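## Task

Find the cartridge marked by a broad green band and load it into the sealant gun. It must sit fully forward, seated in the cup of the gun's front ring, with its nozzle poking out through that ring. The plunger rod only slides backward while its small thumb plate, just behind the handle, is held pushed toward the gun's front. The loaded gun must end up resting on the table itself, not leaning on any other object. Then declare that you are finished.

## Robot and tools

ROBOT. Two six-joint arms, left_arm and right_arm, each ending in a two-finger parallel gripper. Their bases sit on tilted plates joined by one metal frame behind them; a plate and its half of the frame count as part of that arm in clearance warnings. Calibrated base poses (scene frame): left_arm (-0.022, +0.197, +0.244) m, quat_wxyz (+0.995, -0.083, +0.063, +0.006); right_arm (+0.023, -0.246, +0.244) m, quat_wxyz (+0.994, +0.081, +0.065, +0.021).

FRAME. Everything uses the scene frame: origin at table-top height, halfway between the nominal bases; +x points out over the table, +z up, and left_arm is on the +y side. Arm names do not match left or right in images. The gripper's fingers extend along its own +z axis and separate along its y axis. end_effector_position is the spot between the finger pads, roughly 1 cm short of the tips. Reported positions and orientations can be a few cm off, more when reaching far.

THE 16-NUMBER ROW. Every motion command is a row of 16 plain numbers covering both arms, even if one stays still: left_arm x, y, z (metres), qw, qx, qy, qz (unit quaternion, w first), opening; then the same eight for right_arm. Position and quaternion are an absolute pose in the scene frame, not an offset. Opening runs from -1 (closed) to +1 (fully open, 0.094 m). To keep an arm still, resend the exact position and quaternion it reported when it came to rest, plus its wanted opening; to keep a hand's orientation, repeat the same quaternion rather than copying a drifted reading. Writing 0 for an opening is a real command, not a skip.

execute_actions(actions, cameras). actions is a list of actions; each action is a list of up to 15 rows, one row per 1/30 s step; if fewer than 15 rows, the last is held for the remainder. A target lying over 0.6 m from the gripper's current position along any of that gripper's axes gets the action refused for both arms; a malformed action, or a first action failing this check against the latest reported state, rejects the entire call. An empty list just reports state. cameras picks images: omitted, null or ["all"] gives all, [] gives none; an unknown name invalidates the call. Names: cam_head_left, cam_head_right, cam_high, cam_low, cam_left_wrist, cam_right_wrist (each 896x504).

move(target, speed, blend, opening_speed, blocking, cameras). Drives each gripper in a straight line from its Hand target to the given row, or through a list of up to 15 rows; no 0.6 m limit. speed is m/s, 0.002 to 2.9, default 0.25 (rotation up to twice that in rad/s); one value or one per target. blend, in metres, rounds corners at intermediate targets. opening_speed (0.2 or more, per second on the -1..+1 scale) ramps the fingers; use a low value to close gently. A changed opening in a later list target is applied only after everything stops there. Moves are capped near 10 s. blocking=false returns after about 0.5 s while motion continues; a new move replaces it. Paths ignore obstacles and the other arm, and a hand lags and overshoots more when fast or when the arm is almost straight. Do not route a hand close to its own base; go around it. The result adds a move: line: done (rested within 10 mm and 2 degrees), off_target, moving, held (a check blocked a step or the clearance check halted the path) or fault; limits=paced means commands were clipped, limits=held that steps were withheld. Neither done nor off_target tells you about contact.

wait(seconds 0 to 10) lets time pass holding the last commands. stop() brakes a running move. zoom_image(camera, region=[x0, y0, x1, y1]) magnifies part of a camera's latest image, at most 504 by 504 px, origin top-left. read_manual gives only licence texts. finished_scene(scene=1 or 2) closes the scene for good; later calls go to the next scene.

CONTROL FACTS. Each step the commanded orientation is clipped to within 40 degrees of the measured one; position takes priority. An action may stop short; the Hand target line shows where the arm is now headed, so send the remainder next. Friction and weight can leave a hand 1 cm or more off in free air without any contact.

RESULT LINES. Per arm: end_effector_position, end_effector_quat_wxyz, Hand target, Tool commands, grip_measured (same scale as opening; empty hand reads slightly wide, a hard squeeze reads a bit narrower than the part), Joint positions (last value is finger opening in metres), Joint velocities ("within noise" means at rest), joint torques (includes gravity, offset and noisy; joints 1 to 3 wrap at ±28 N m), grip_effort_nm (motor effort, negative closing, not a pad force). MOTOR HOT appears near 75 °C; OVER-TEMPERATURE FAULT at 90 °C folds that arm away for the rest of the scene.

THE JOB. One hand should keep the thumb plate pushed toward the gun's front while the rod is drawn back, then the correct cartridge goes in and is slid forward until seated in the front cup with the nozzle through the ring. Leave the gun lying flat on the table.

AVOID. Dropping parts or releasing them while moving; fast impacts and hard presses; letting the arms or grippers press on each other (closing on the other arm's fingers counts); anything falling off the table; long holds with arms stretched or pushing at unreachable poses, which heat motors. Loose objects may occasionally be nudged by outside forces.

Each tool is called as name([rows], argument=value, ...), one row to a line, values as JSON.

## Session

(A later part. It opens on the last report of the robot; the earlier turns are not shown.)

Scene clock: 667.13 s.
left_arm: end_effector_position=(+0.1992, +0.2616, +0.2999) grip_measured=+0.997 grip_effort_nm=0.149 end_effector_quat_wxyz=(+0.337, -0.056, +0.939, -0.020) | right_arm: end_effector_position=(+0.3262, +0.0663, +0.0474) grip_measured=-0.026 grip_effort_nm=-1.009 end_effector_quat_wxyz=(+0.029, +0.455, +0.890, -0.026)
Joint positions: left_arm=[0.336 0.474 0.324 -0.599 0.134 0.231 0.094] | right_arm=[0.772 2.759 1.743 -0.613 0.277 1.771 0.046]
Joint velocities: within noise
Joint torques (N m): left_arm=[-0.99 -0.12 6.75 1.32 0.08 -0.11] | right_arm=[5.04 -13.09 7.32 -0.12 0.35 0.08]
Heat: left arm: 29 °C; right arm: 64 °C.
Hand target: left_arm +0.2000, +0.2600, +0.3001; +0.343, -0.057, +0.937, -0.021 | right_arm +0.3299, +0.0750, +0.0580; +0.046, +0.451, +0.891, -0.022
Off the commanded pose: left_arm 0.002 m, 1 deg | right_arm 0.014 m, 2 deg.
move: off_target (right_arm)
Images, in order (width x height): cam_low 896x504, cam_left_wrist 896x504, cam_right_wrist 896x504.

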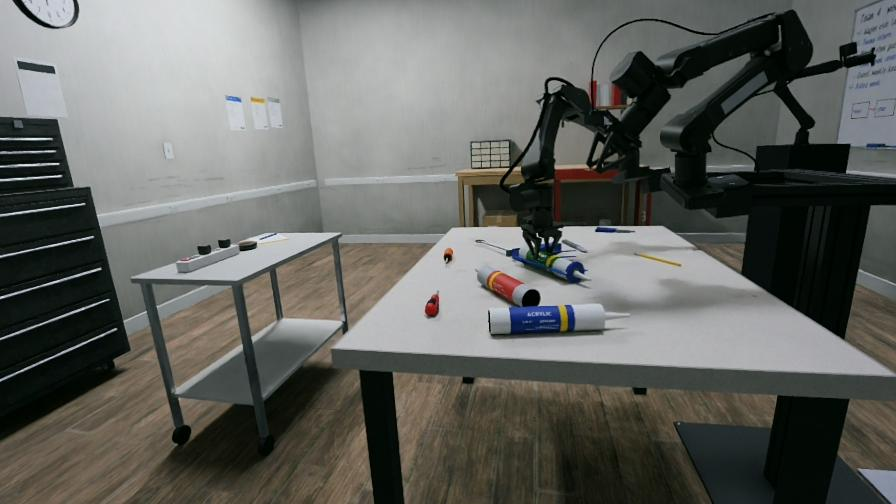

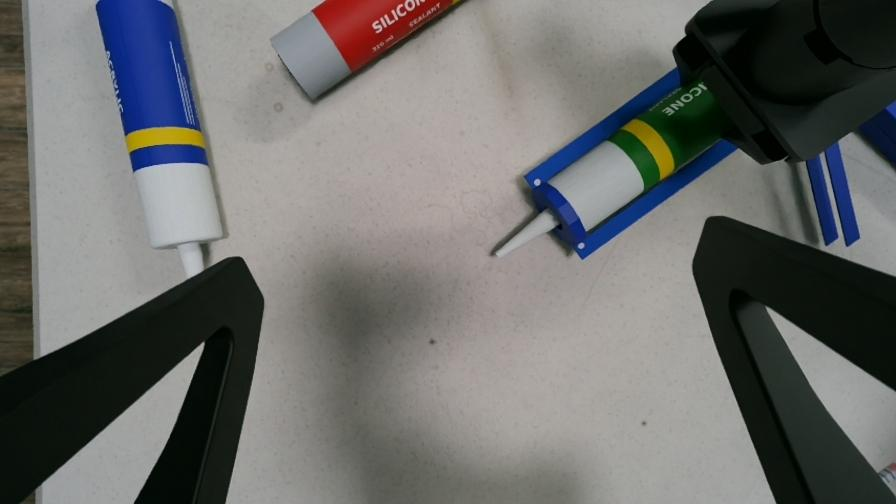

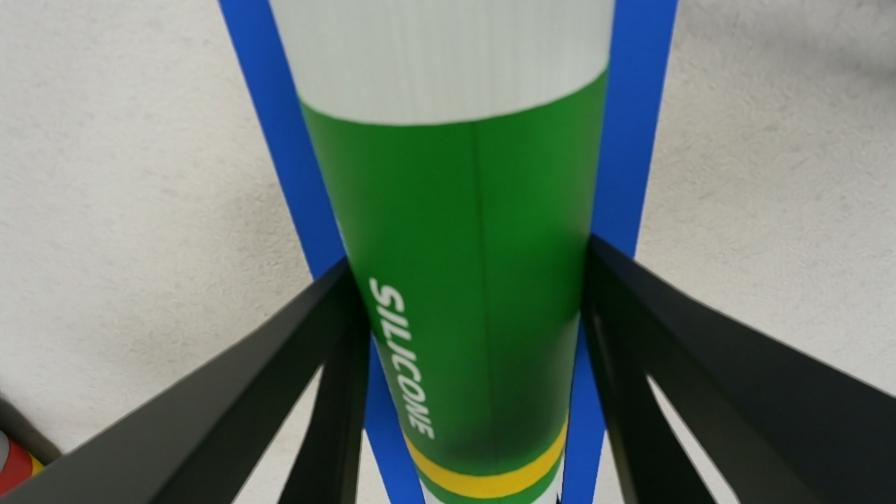

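move(target=[0.20, 0.26, 0.30, 0.343, -0.057, 0.937, -0.021, 1.0, 0.323, 0.087, 0.058, 0.0467, 0.4514, 0.8908, -0.0237, -0.06], speed=0.03, cameras=["cam_low","cam_left_wrist","cam_right_wrist"])

zoom_image(camera="cam_low", region=[490, 210, 610, 290])

zoom_image(camera="cam_left_wrist", region=[500, 100, 700, 280])

Scene clock: 671.30 s.
left_arm: end_effector_position=(+0.1991, +0.2617, +0.2999) grip_measured=+0.997 grip_effort_nm=0.144 end_effector_quat_wxyz=(+0.337, -0.056, +0.939, -0.020) | right_arm: end_effector_position=(+0.3248, +0.0734, +0.0518) grip_measured=-0.026 grip_effort_nm=-1.004 end_effector_quat_wxyz=(+0.039, +0.456, +0.889, -0.030)
Joint positions: left_arm=[0.336 0.474 0.324 -0.599 0.134 0.231 0.094] | right_arm=[0.796 2.771 1.781 -0.651 0.297 1.799 0.046]
Joint velocities: within noise
Joint torques (N m): left_arm=[-0.94 -0.05 6.78 1.32 0.06 -0.11] | right_arm=[5.57 -12.22 7.69 -0.01 0.13 0.17]
Heat: left arm: 29 °C; right arm: 65 °C.
Hand target: left_arm +0.2000, +0.2600, +0.3001; +0.343, -0.057, +0.937, -0.021 | right_arm +0.3227, +0.0867, +0.0580; +0.046, +0.451, +0.891, -0.023
Off the commanded pose: left_arm 0.002 m, 1 deg | right_arm 0.015 m, 1 deg.
move: off_target (right_arm)
Images, in order (width x height): cam_low 896x504, cam_left_wrist 896x504, cam_right_wrist 896x504.

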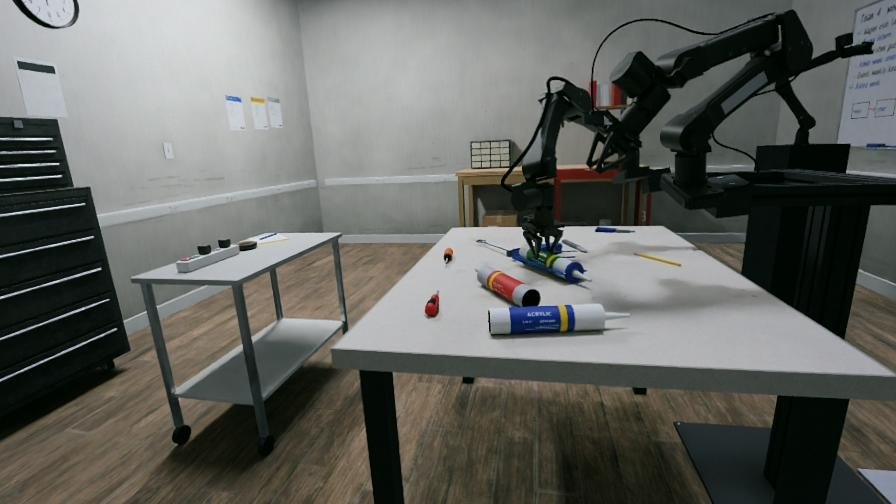

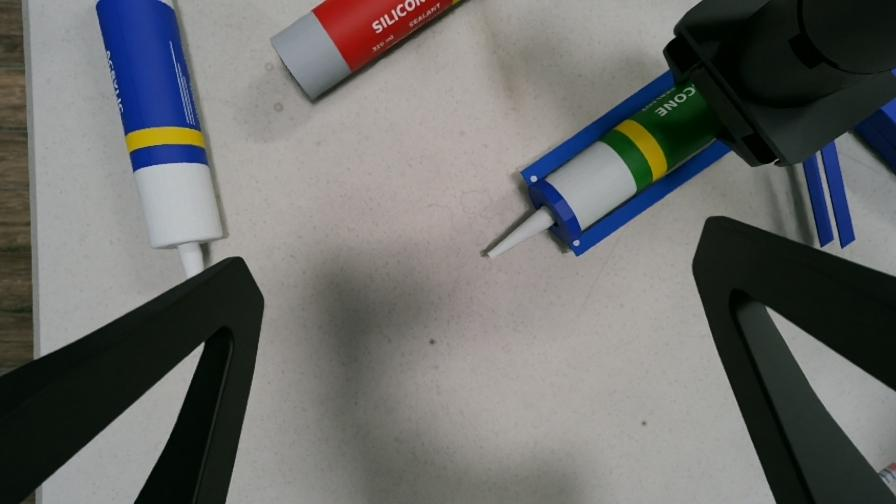

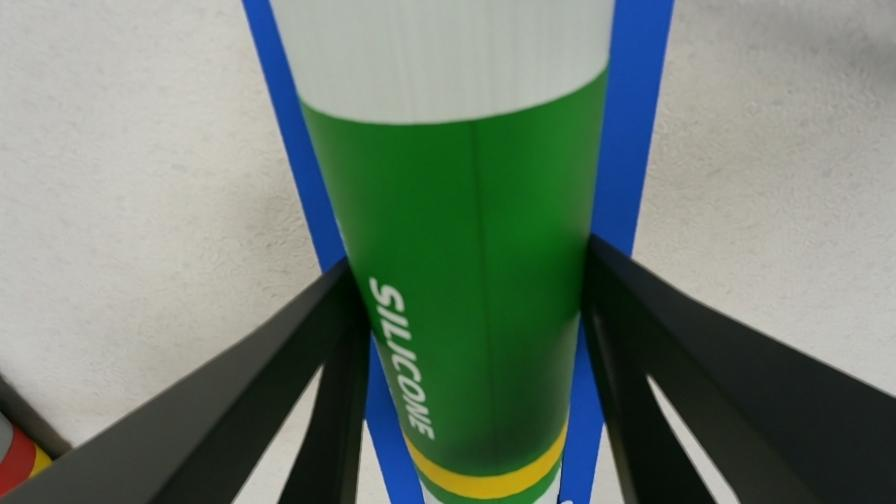

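Scaled by 4.200 from the camera's 896x504 image, which has a finer 1280x720 frame.

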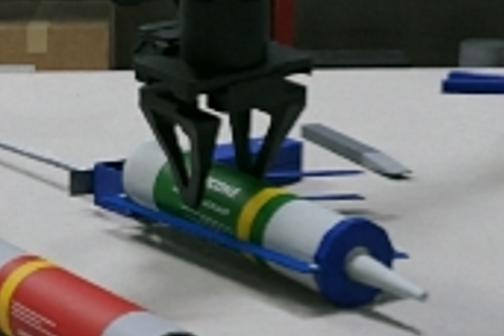

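Scaled by 2.520 from the camera's 896x504 image, which has a finer 1280x720 frame.

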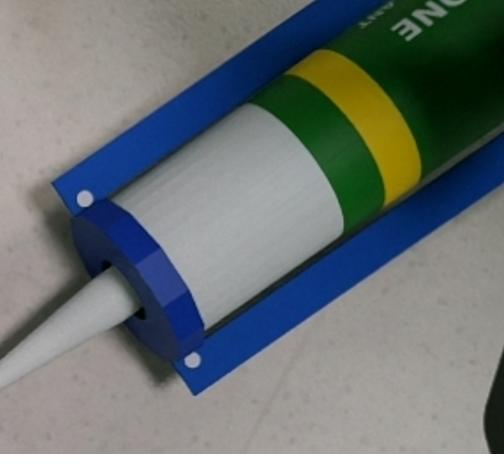

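move(target=[0.20, 0.26, 0.30, 0.343, -0.057, 0.937, -0.021, 1.0, 0.3165, 0.097, 0.057, 0.0389, 0.4516, 0.8912, -0.0197, -0.06], speed=0.04, cameras=["cam_low","cam_left_wrist","cam_right_wrist"])

zoom_image(camera="cam_low", region=[490, 210, 610, 290])

zoom_image(camera="cam_left_wrist", region=[500, 100, 700, 280])

Scene clock: 675.67 s.
left_arm: end_effector_position=(+0.1991, +0.2617, +0.2999) grip_measured=+0.997 grip_effort_nm=0.139 end_effector_quat_wxyz=(+0.337, -0.056, +0.939, -0.020) | right_arm: end_effector_position=(+0.3211, +0.0799, +0.0510) grip_measured=-0.026 grip_effort_nm=-1.004 end_effector_quat_wxyz=(+0.040, +0.456, +0.888, -0.031)
Joint positions: left_arm=[0.336 0.474 0.324 -0.599 0.134 0.231 0.094] | right_arm=[0.811 2.787 1.804 -0.663 0.297 1.817 0.046]
Joint velocities: within noise
Joint torques (N m): left_arm=[-1.05 0.08 6.72 1.29 0.08 -0.1] | right_arm=[5.74 -12.26 7.94 -0.05 -0.05 0.17]
Heat: left arm: 29 °C; right arm: 65 °C.
Hand target: left_arm +0.2000, +0.2600, +0.3001; +0.343, -0.057, +0.937, -0.021 | right_arm +0.3162, +0.0967, +0.0572; +0.039, +0.451, +0.891, -0.019
Off the commanded pose: left_arm 0.002 m, 1 deg | right_arm 0.019 m, 1 deg.
move: off_target (right_arm)
Images, in order (width x height): cam_low 896x504, cam_left_wrist 896x504, cam_right_wrist 896x504.

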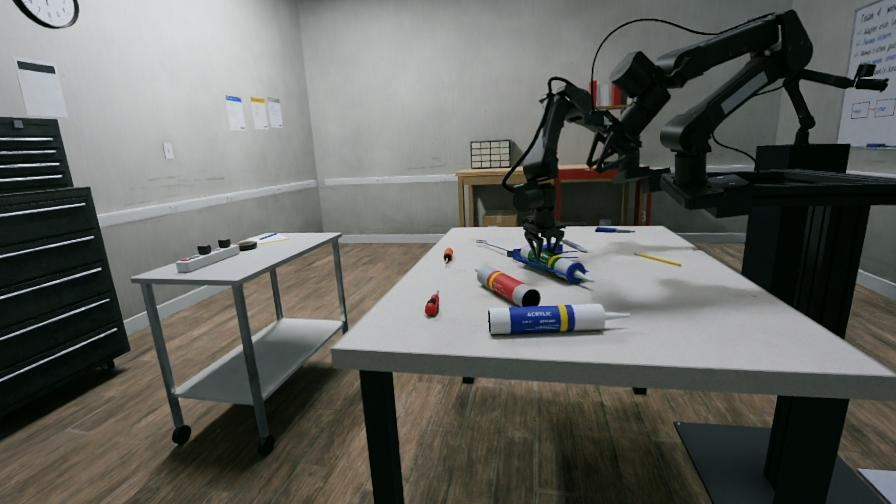

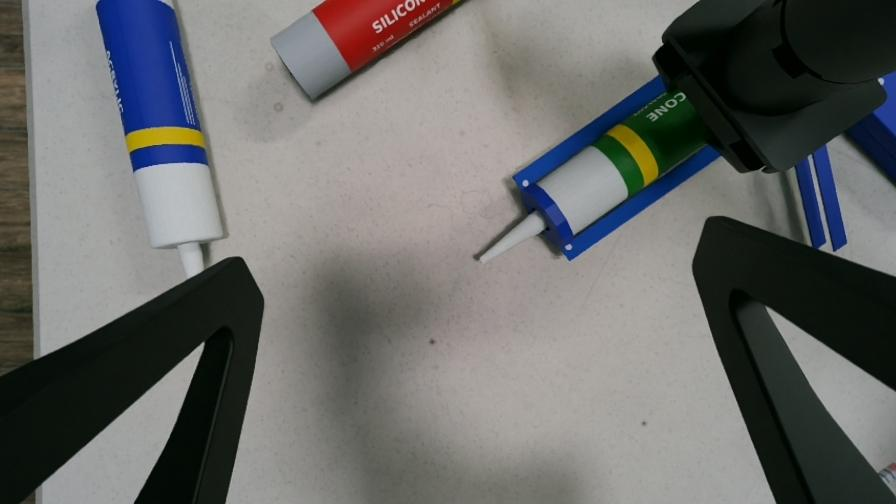

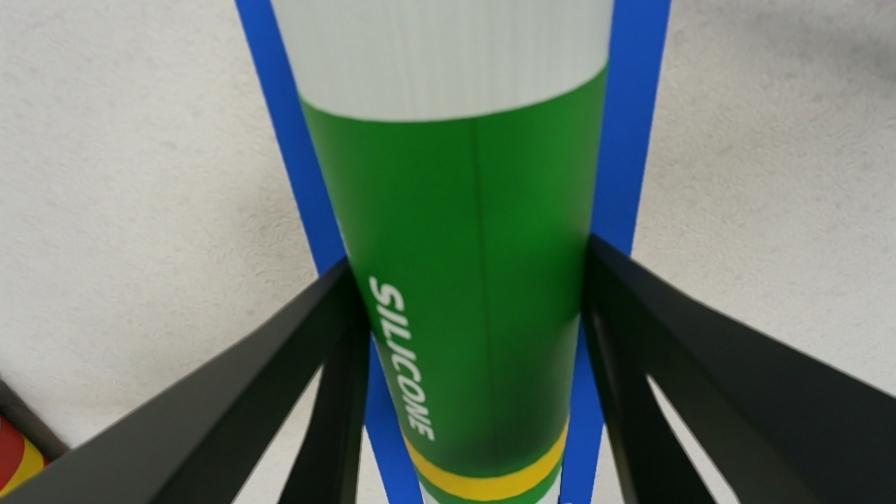

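Scaled by 4.200 from the camera's 896x504 image, which has a finer 1280x720 frame.

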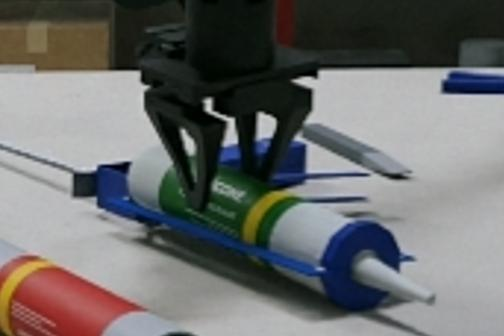

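Scaled by 2.520 from the camera's 896x504 image, which has a finer 1280x720 frame.

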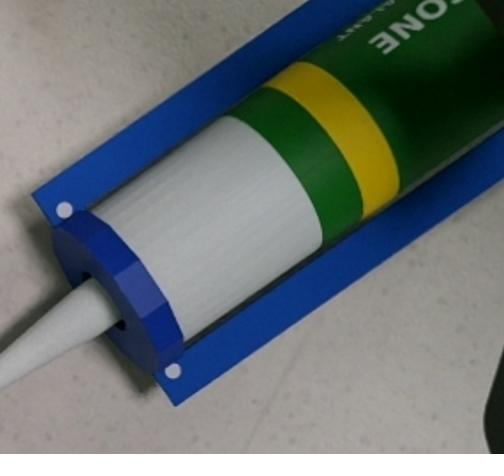

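move(target=[0.20, 0.26, 0.30, 0.343, -0.057, 0.937, -0.021, 1.0, 0.316, 0.099, 0.038, -0.0156, 0.4519, 0.8919, 0.0079, -0.06], speed=0.03, cameras=["cam_low","cam_left_wrist","cam_right_wrist"])

zoom_image(camera="cam_low", region=[490, 210, 610, 290])

zoom_image(camera="cam_left_wrist", region=[500, 100, 700, 280])

Scene clock: 683.20 s.
left_arm: end_effector_position=(+0.1991, +0.2617, +0.2999) grip_measured=+0.997 grip_effort_nm=0.144 end_effector_quat_wxyz=(+0.337, -0.056, +0.939, -0.020) | right_arm: end_effector_position=(+0.3137, +0.0883, +0.0410) grip_measured=-0.026 grip_effort_nm=-1.009 end_effector_quat_wxyz=(-0.007, +0.449, +0.893, -0.014)
Joint positions: left_arm=[0.336 0.474 0.324 -0.599 0.134 0.231 0.094] | right_arm=[0.793 2.804 1.804 -0.631 0.2 1.776 0.046]
Joint velocities: within noise
Joint torques (N m): left_arm=[-0.91 -0.08 6.72 1.29 0.07 -0.1] | right_arm=[2.85 -12.11 5.07 0.6 -0.25 -0.01]
Heat: left arm: 28 °C; right arm: 65 °C.
Hand target: left_arm +0.2000, +0.2600, +0.3001; +0.343, -0.057, +0.937, -0.021 | right_arm +0.3160, +0.0987, +0.0384; -0.015, +0.452, +0.892, +0.007
Off the commanded pose: left_arm 0.002 m, 1 deg | right_arm 0.011 m, 3 deg.
move: off_target (right_arm)
Images, in order (width x height): cam_low 896x504, cam_left_wrist 896x504, cam_right_wrist 896x504.

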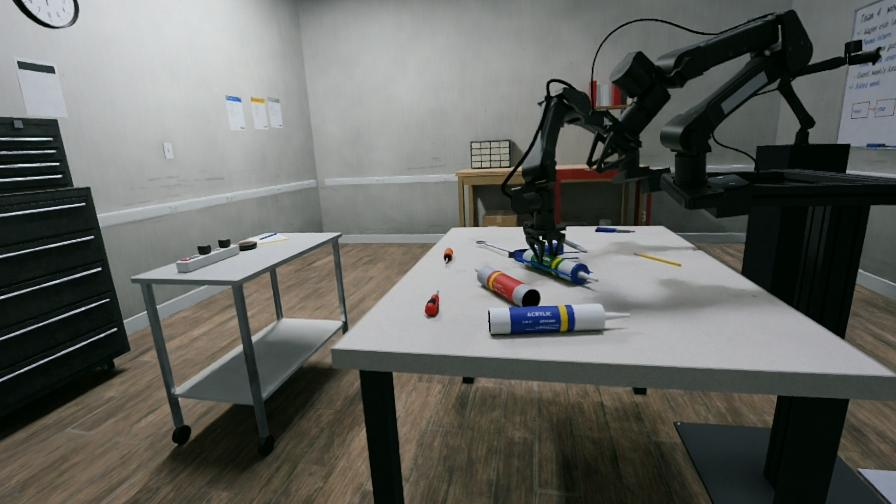

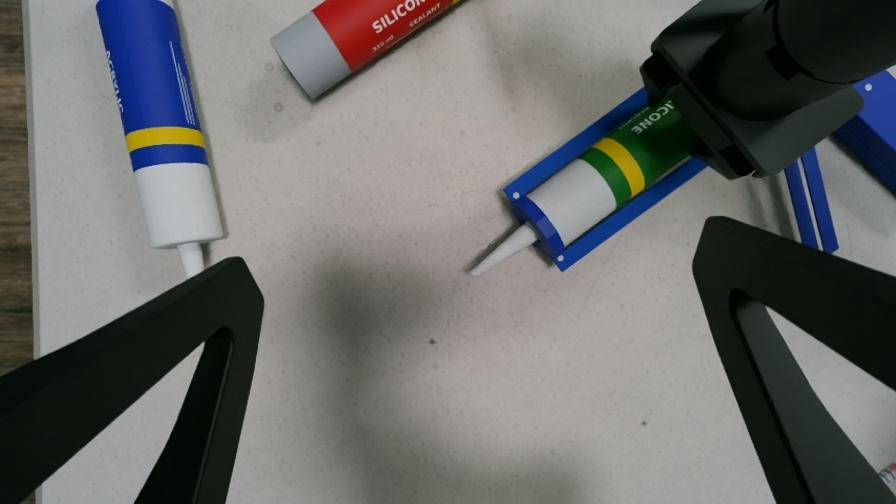

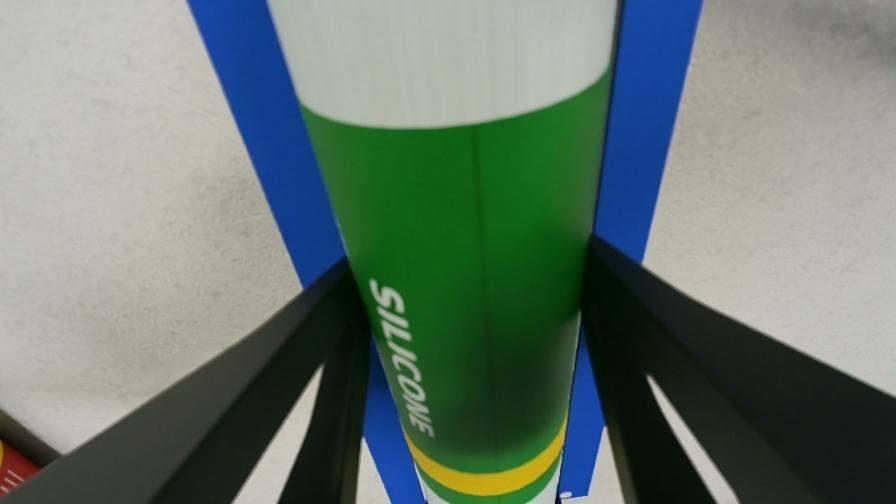

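Scaled by 4.200 from the camera's 896x504 image, which has a finer 1280x720 frame.

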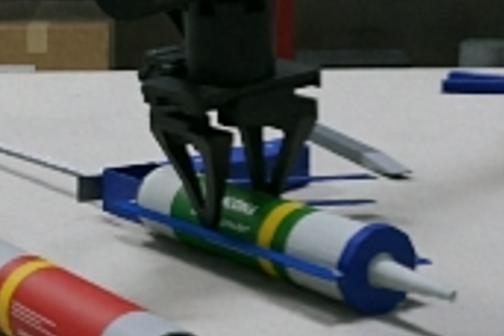

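Scaled by 2.520 from the camera's 896x504 image, which has a finer 1280x720 frame.

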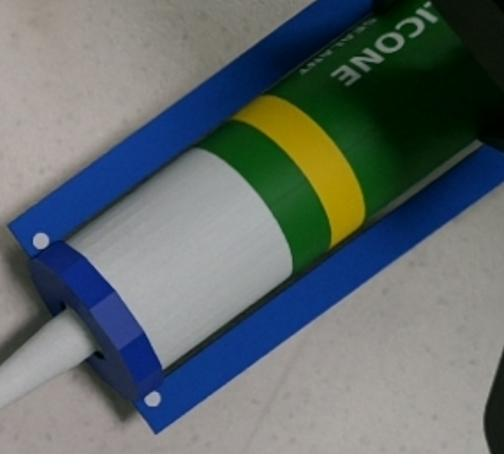

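move([
  [0.20, 0.26, 0.30, 0.343, -0.057, 0.937, -0.021, 1.0, 0.316, 0.099, 0.038, -0.0156, 0.4519, 0.8919, 0.0079, 0.32],
  [0.20, 0.26, 0.30, 0.343, -0.057, 0.937, -0.021, 1.0, 0.318, 0.096, 0.08, 0, 0.4520, 0.8920, 0.0, 0.35],
  [0.20, 0.26, 0.30, 0.343, -0.057, 0.937, -0.021, 1.0, 0.318, 0.092, 0.14, 0, 0.4520, 0.8920, 0.0, 0.35],
], speed=0.05, opening_speed=0.5, cameras=["cam_low","cam_left_wrist","cam_right_wrist"])

zoom_image(camera="cam_right_wrist", region=[300, 0, 700, 300])

zoom_image(camera="cam_left_wrist", region=[500, 100, 700, 280])

Scene clock: 694.23 s.
left_arm: end_effector_position=(+0.1991, +0.2617, +0.2999) grip_measured=+0.997 grip_effort_nm=0.144 end_effector_quat_wxyz=(+0.337, -0.056, +0.939, -0.020) | right_arm: end_effector_position=(+0.3179, +0.0887, +0.1196) grip_measured=+0.347 grip_effort_nm=0.178 end_effector_quat_wxyz=(-0.012, +0.455, +0.890, -0.006)
Joint positions: left_arm=[0.336 0.474 0.324 -0.599 0.134 0.231 0.094] | right_arm=[0.817 2.605 1.761 -0.778 0.185 1.811 0.063]
Joint velocities: within noise
Joint torques (N m): left_arm=[-1.05 -0.01 6.67 1.33 0.08 -0.11] | right_arm=[4.75 -16.46 4.92 -0.06 0.18 0.11]
Heat: left arm: 28 °C; right arm: 67 °C.
Hand target: left_arm +0.2000, +0.2600, +0.3001; +0.343, -0.057, +0.937, -0.021 | right_arm +0.3180, +0.0920, +0.1392; +0.000, +0.452, +0.892, +0.000
Off the commanded pose: left_arm 0.002 m, 1 deg | right_arm 0.021 m, 2 deg.
move: off_target (right_arm); target 2's new opening was sent with right_arm's hand 0.021 m and 2 deg from that target
Images, in order (width x height): cam_low 896x504, cam_left_wrist 896x504, cam_right_wrist 896x504.

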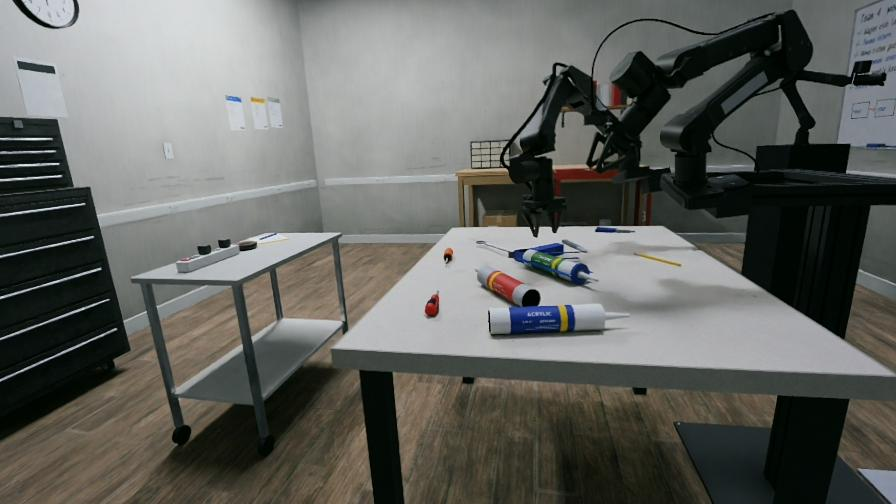

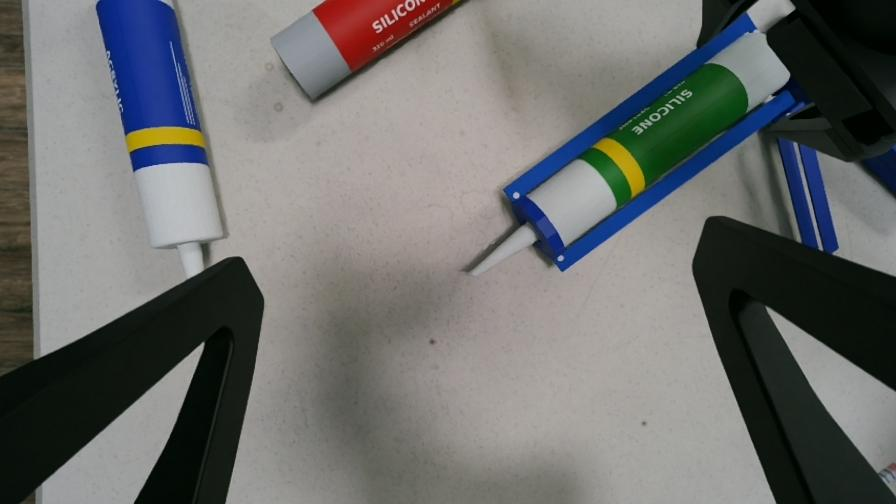

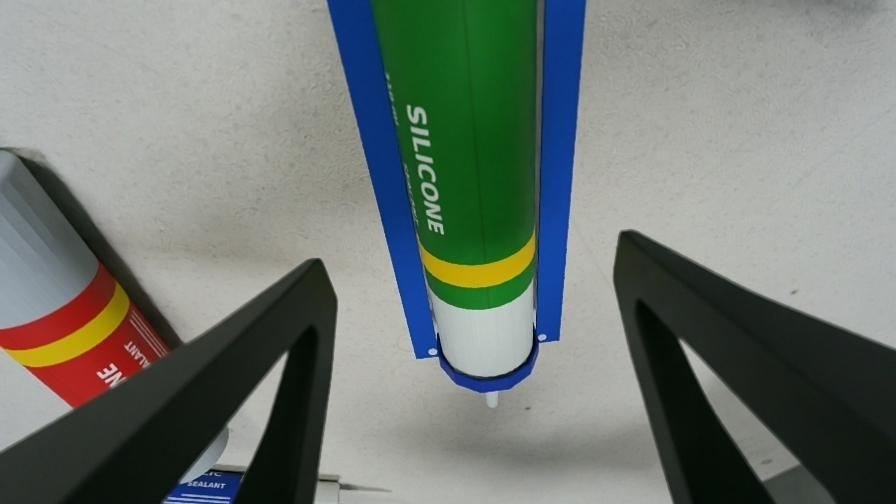

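Scaled by 1.260 from the camera's 896x504 image, which has a finer 1280x720 frame.

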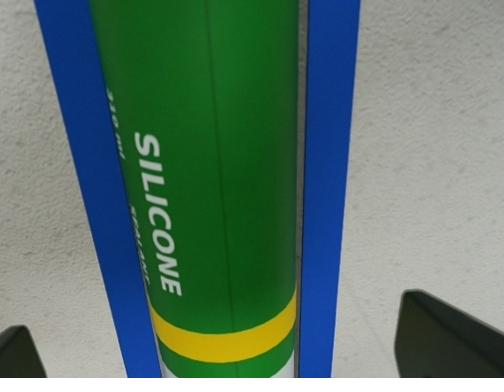

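Scaled by 2.520 from the camera's 896x504 image, which has a finer 1280x720 frame.

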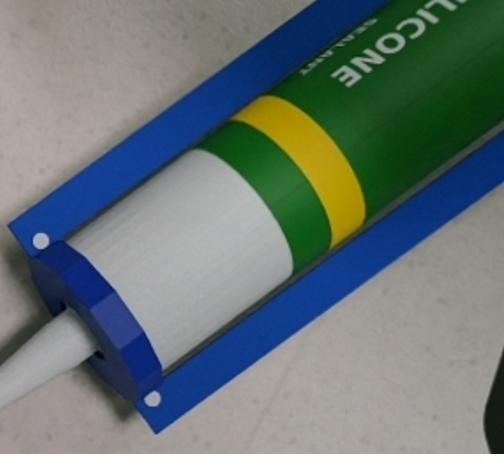

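move([
  [0.20, 0.26, 0.30, 0.343, -0.057, 0.937, -0.021, 1.0, 0.34, -0.18, 0.19, 0, 0.25, 0.968, 0, 0.35],
  [0.265, 0.12, 0.31, 0.343, -0.057, 0.937, -0.021, 1.0, 0.30, -0.30, 0.17, 0, 0.0576, 0.9983, 0, 0.35],
], speed=0.25, cameras=["cam_low","cam_left_wrist"])

zoom_image(camera="cam_left_wrist", region=[250, 0, 700, 400])

Scene clock: 700.70 s.
left_arm: end_effector_position=(+0.2512, +0.1265, +0.2958) grip_measured=+0.997 grip_effort_nm=0.144 end_effector_quat_wxyz=(+0.321, -0.043, +0.946, -0.010) | right_arm: end_effector_position=(+0.2913, -0.2976, +0.1645) grip_measured=+0.347 grip_effort_nm=0.173 end_effector_quat_wxyz=(-0.024, +0.052, +0.998, -0.003)
Joint positions: left_arm=[-0.658 1.113 0.469 -0.325 -0.559 -0.503 0.094] | right_arm=[-0.167 1.747 0.785 -0.502 0.151 -0.025 0.063]
Joint velocities: within noise
Joint torques (N m): left_arm=[-1.52 -0.92 10.19 1.33 -0.24 -0.11] | right_arm=[0.32 -9.48 3.81 0.41 -0.08 -0.03]
Heat: left arm: 28 °C; right arm: 66 °C.
Hand target: left_arm +0.2640, +0.1204, +0.3105; +0.343, -0.057, +0.937, -0.021 | right_arm +0.3000, -0.3001, +0.1702; +0.000, +0.058, +0.998, +0.000
Off the commanded pose: left_arm 0.021 m, 3 deg | right_arm 0.011 m, 3 deg.
move: off_target (left_arm, right_arm)
Images, in order (width x height): cam_low 896x504, cam_left_wrist 896x504.

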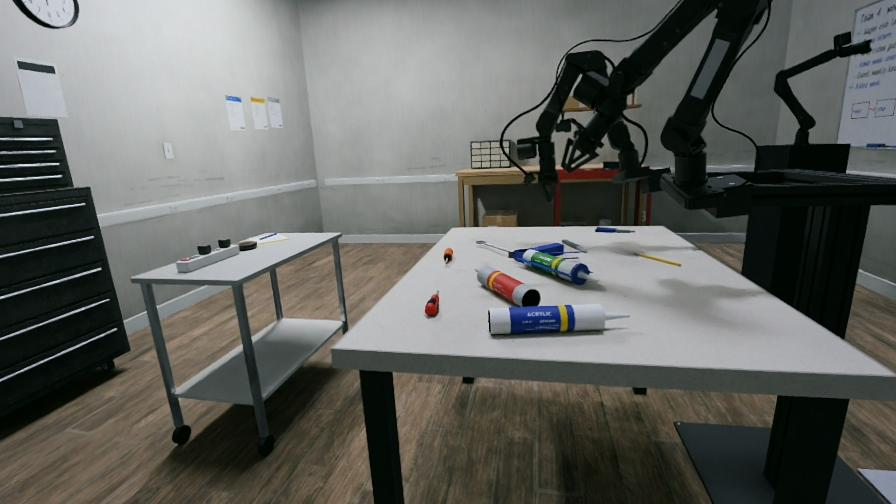

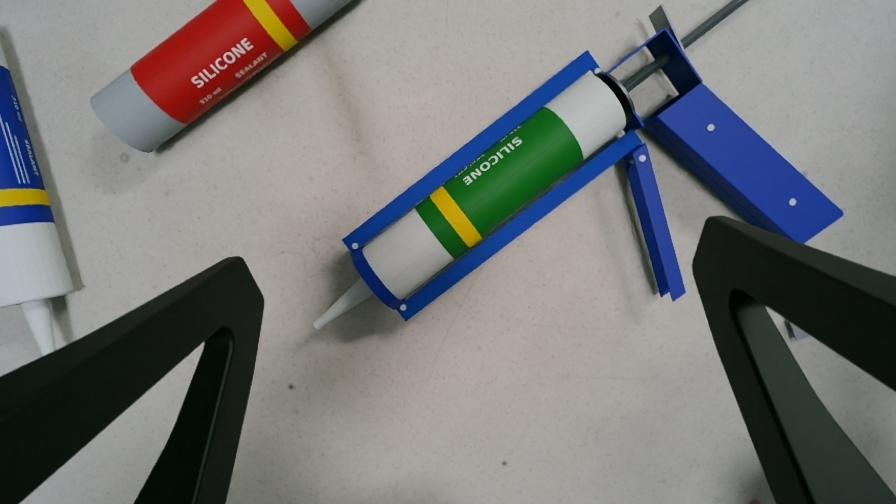

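Scaled by 1.120 from the camera's 896x504 image, which has a finer 1280x720 frame.

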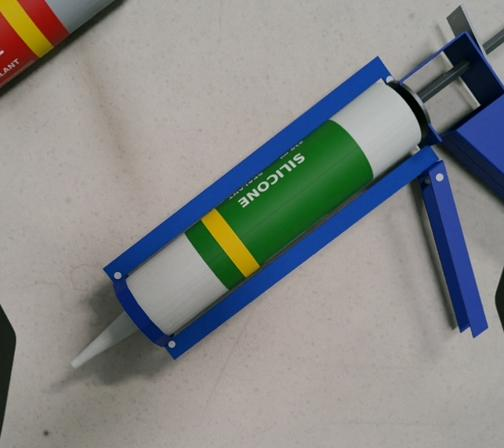

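zoom_image(camera="cam_left_wrist", region=[300, 180, 480, 350])

zoom_image(camera="cam_left_wrist", region=[560, 30, 700, 160])

Scaled by 2.800 from the camera's 896x504 image, which has a finer 1280x720 frame.

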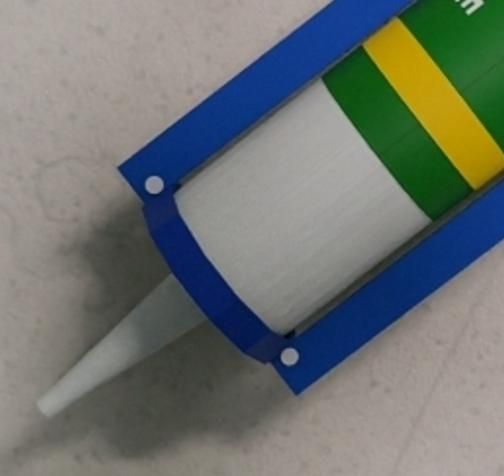

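Scaled by 3.600 from the camera's 896x504 image, which has a finer 1280x720 frame.

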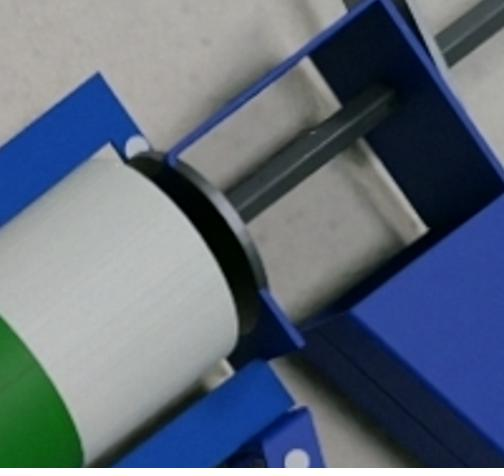

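finished_scene(scene=2)

The scene is finished: the task was done.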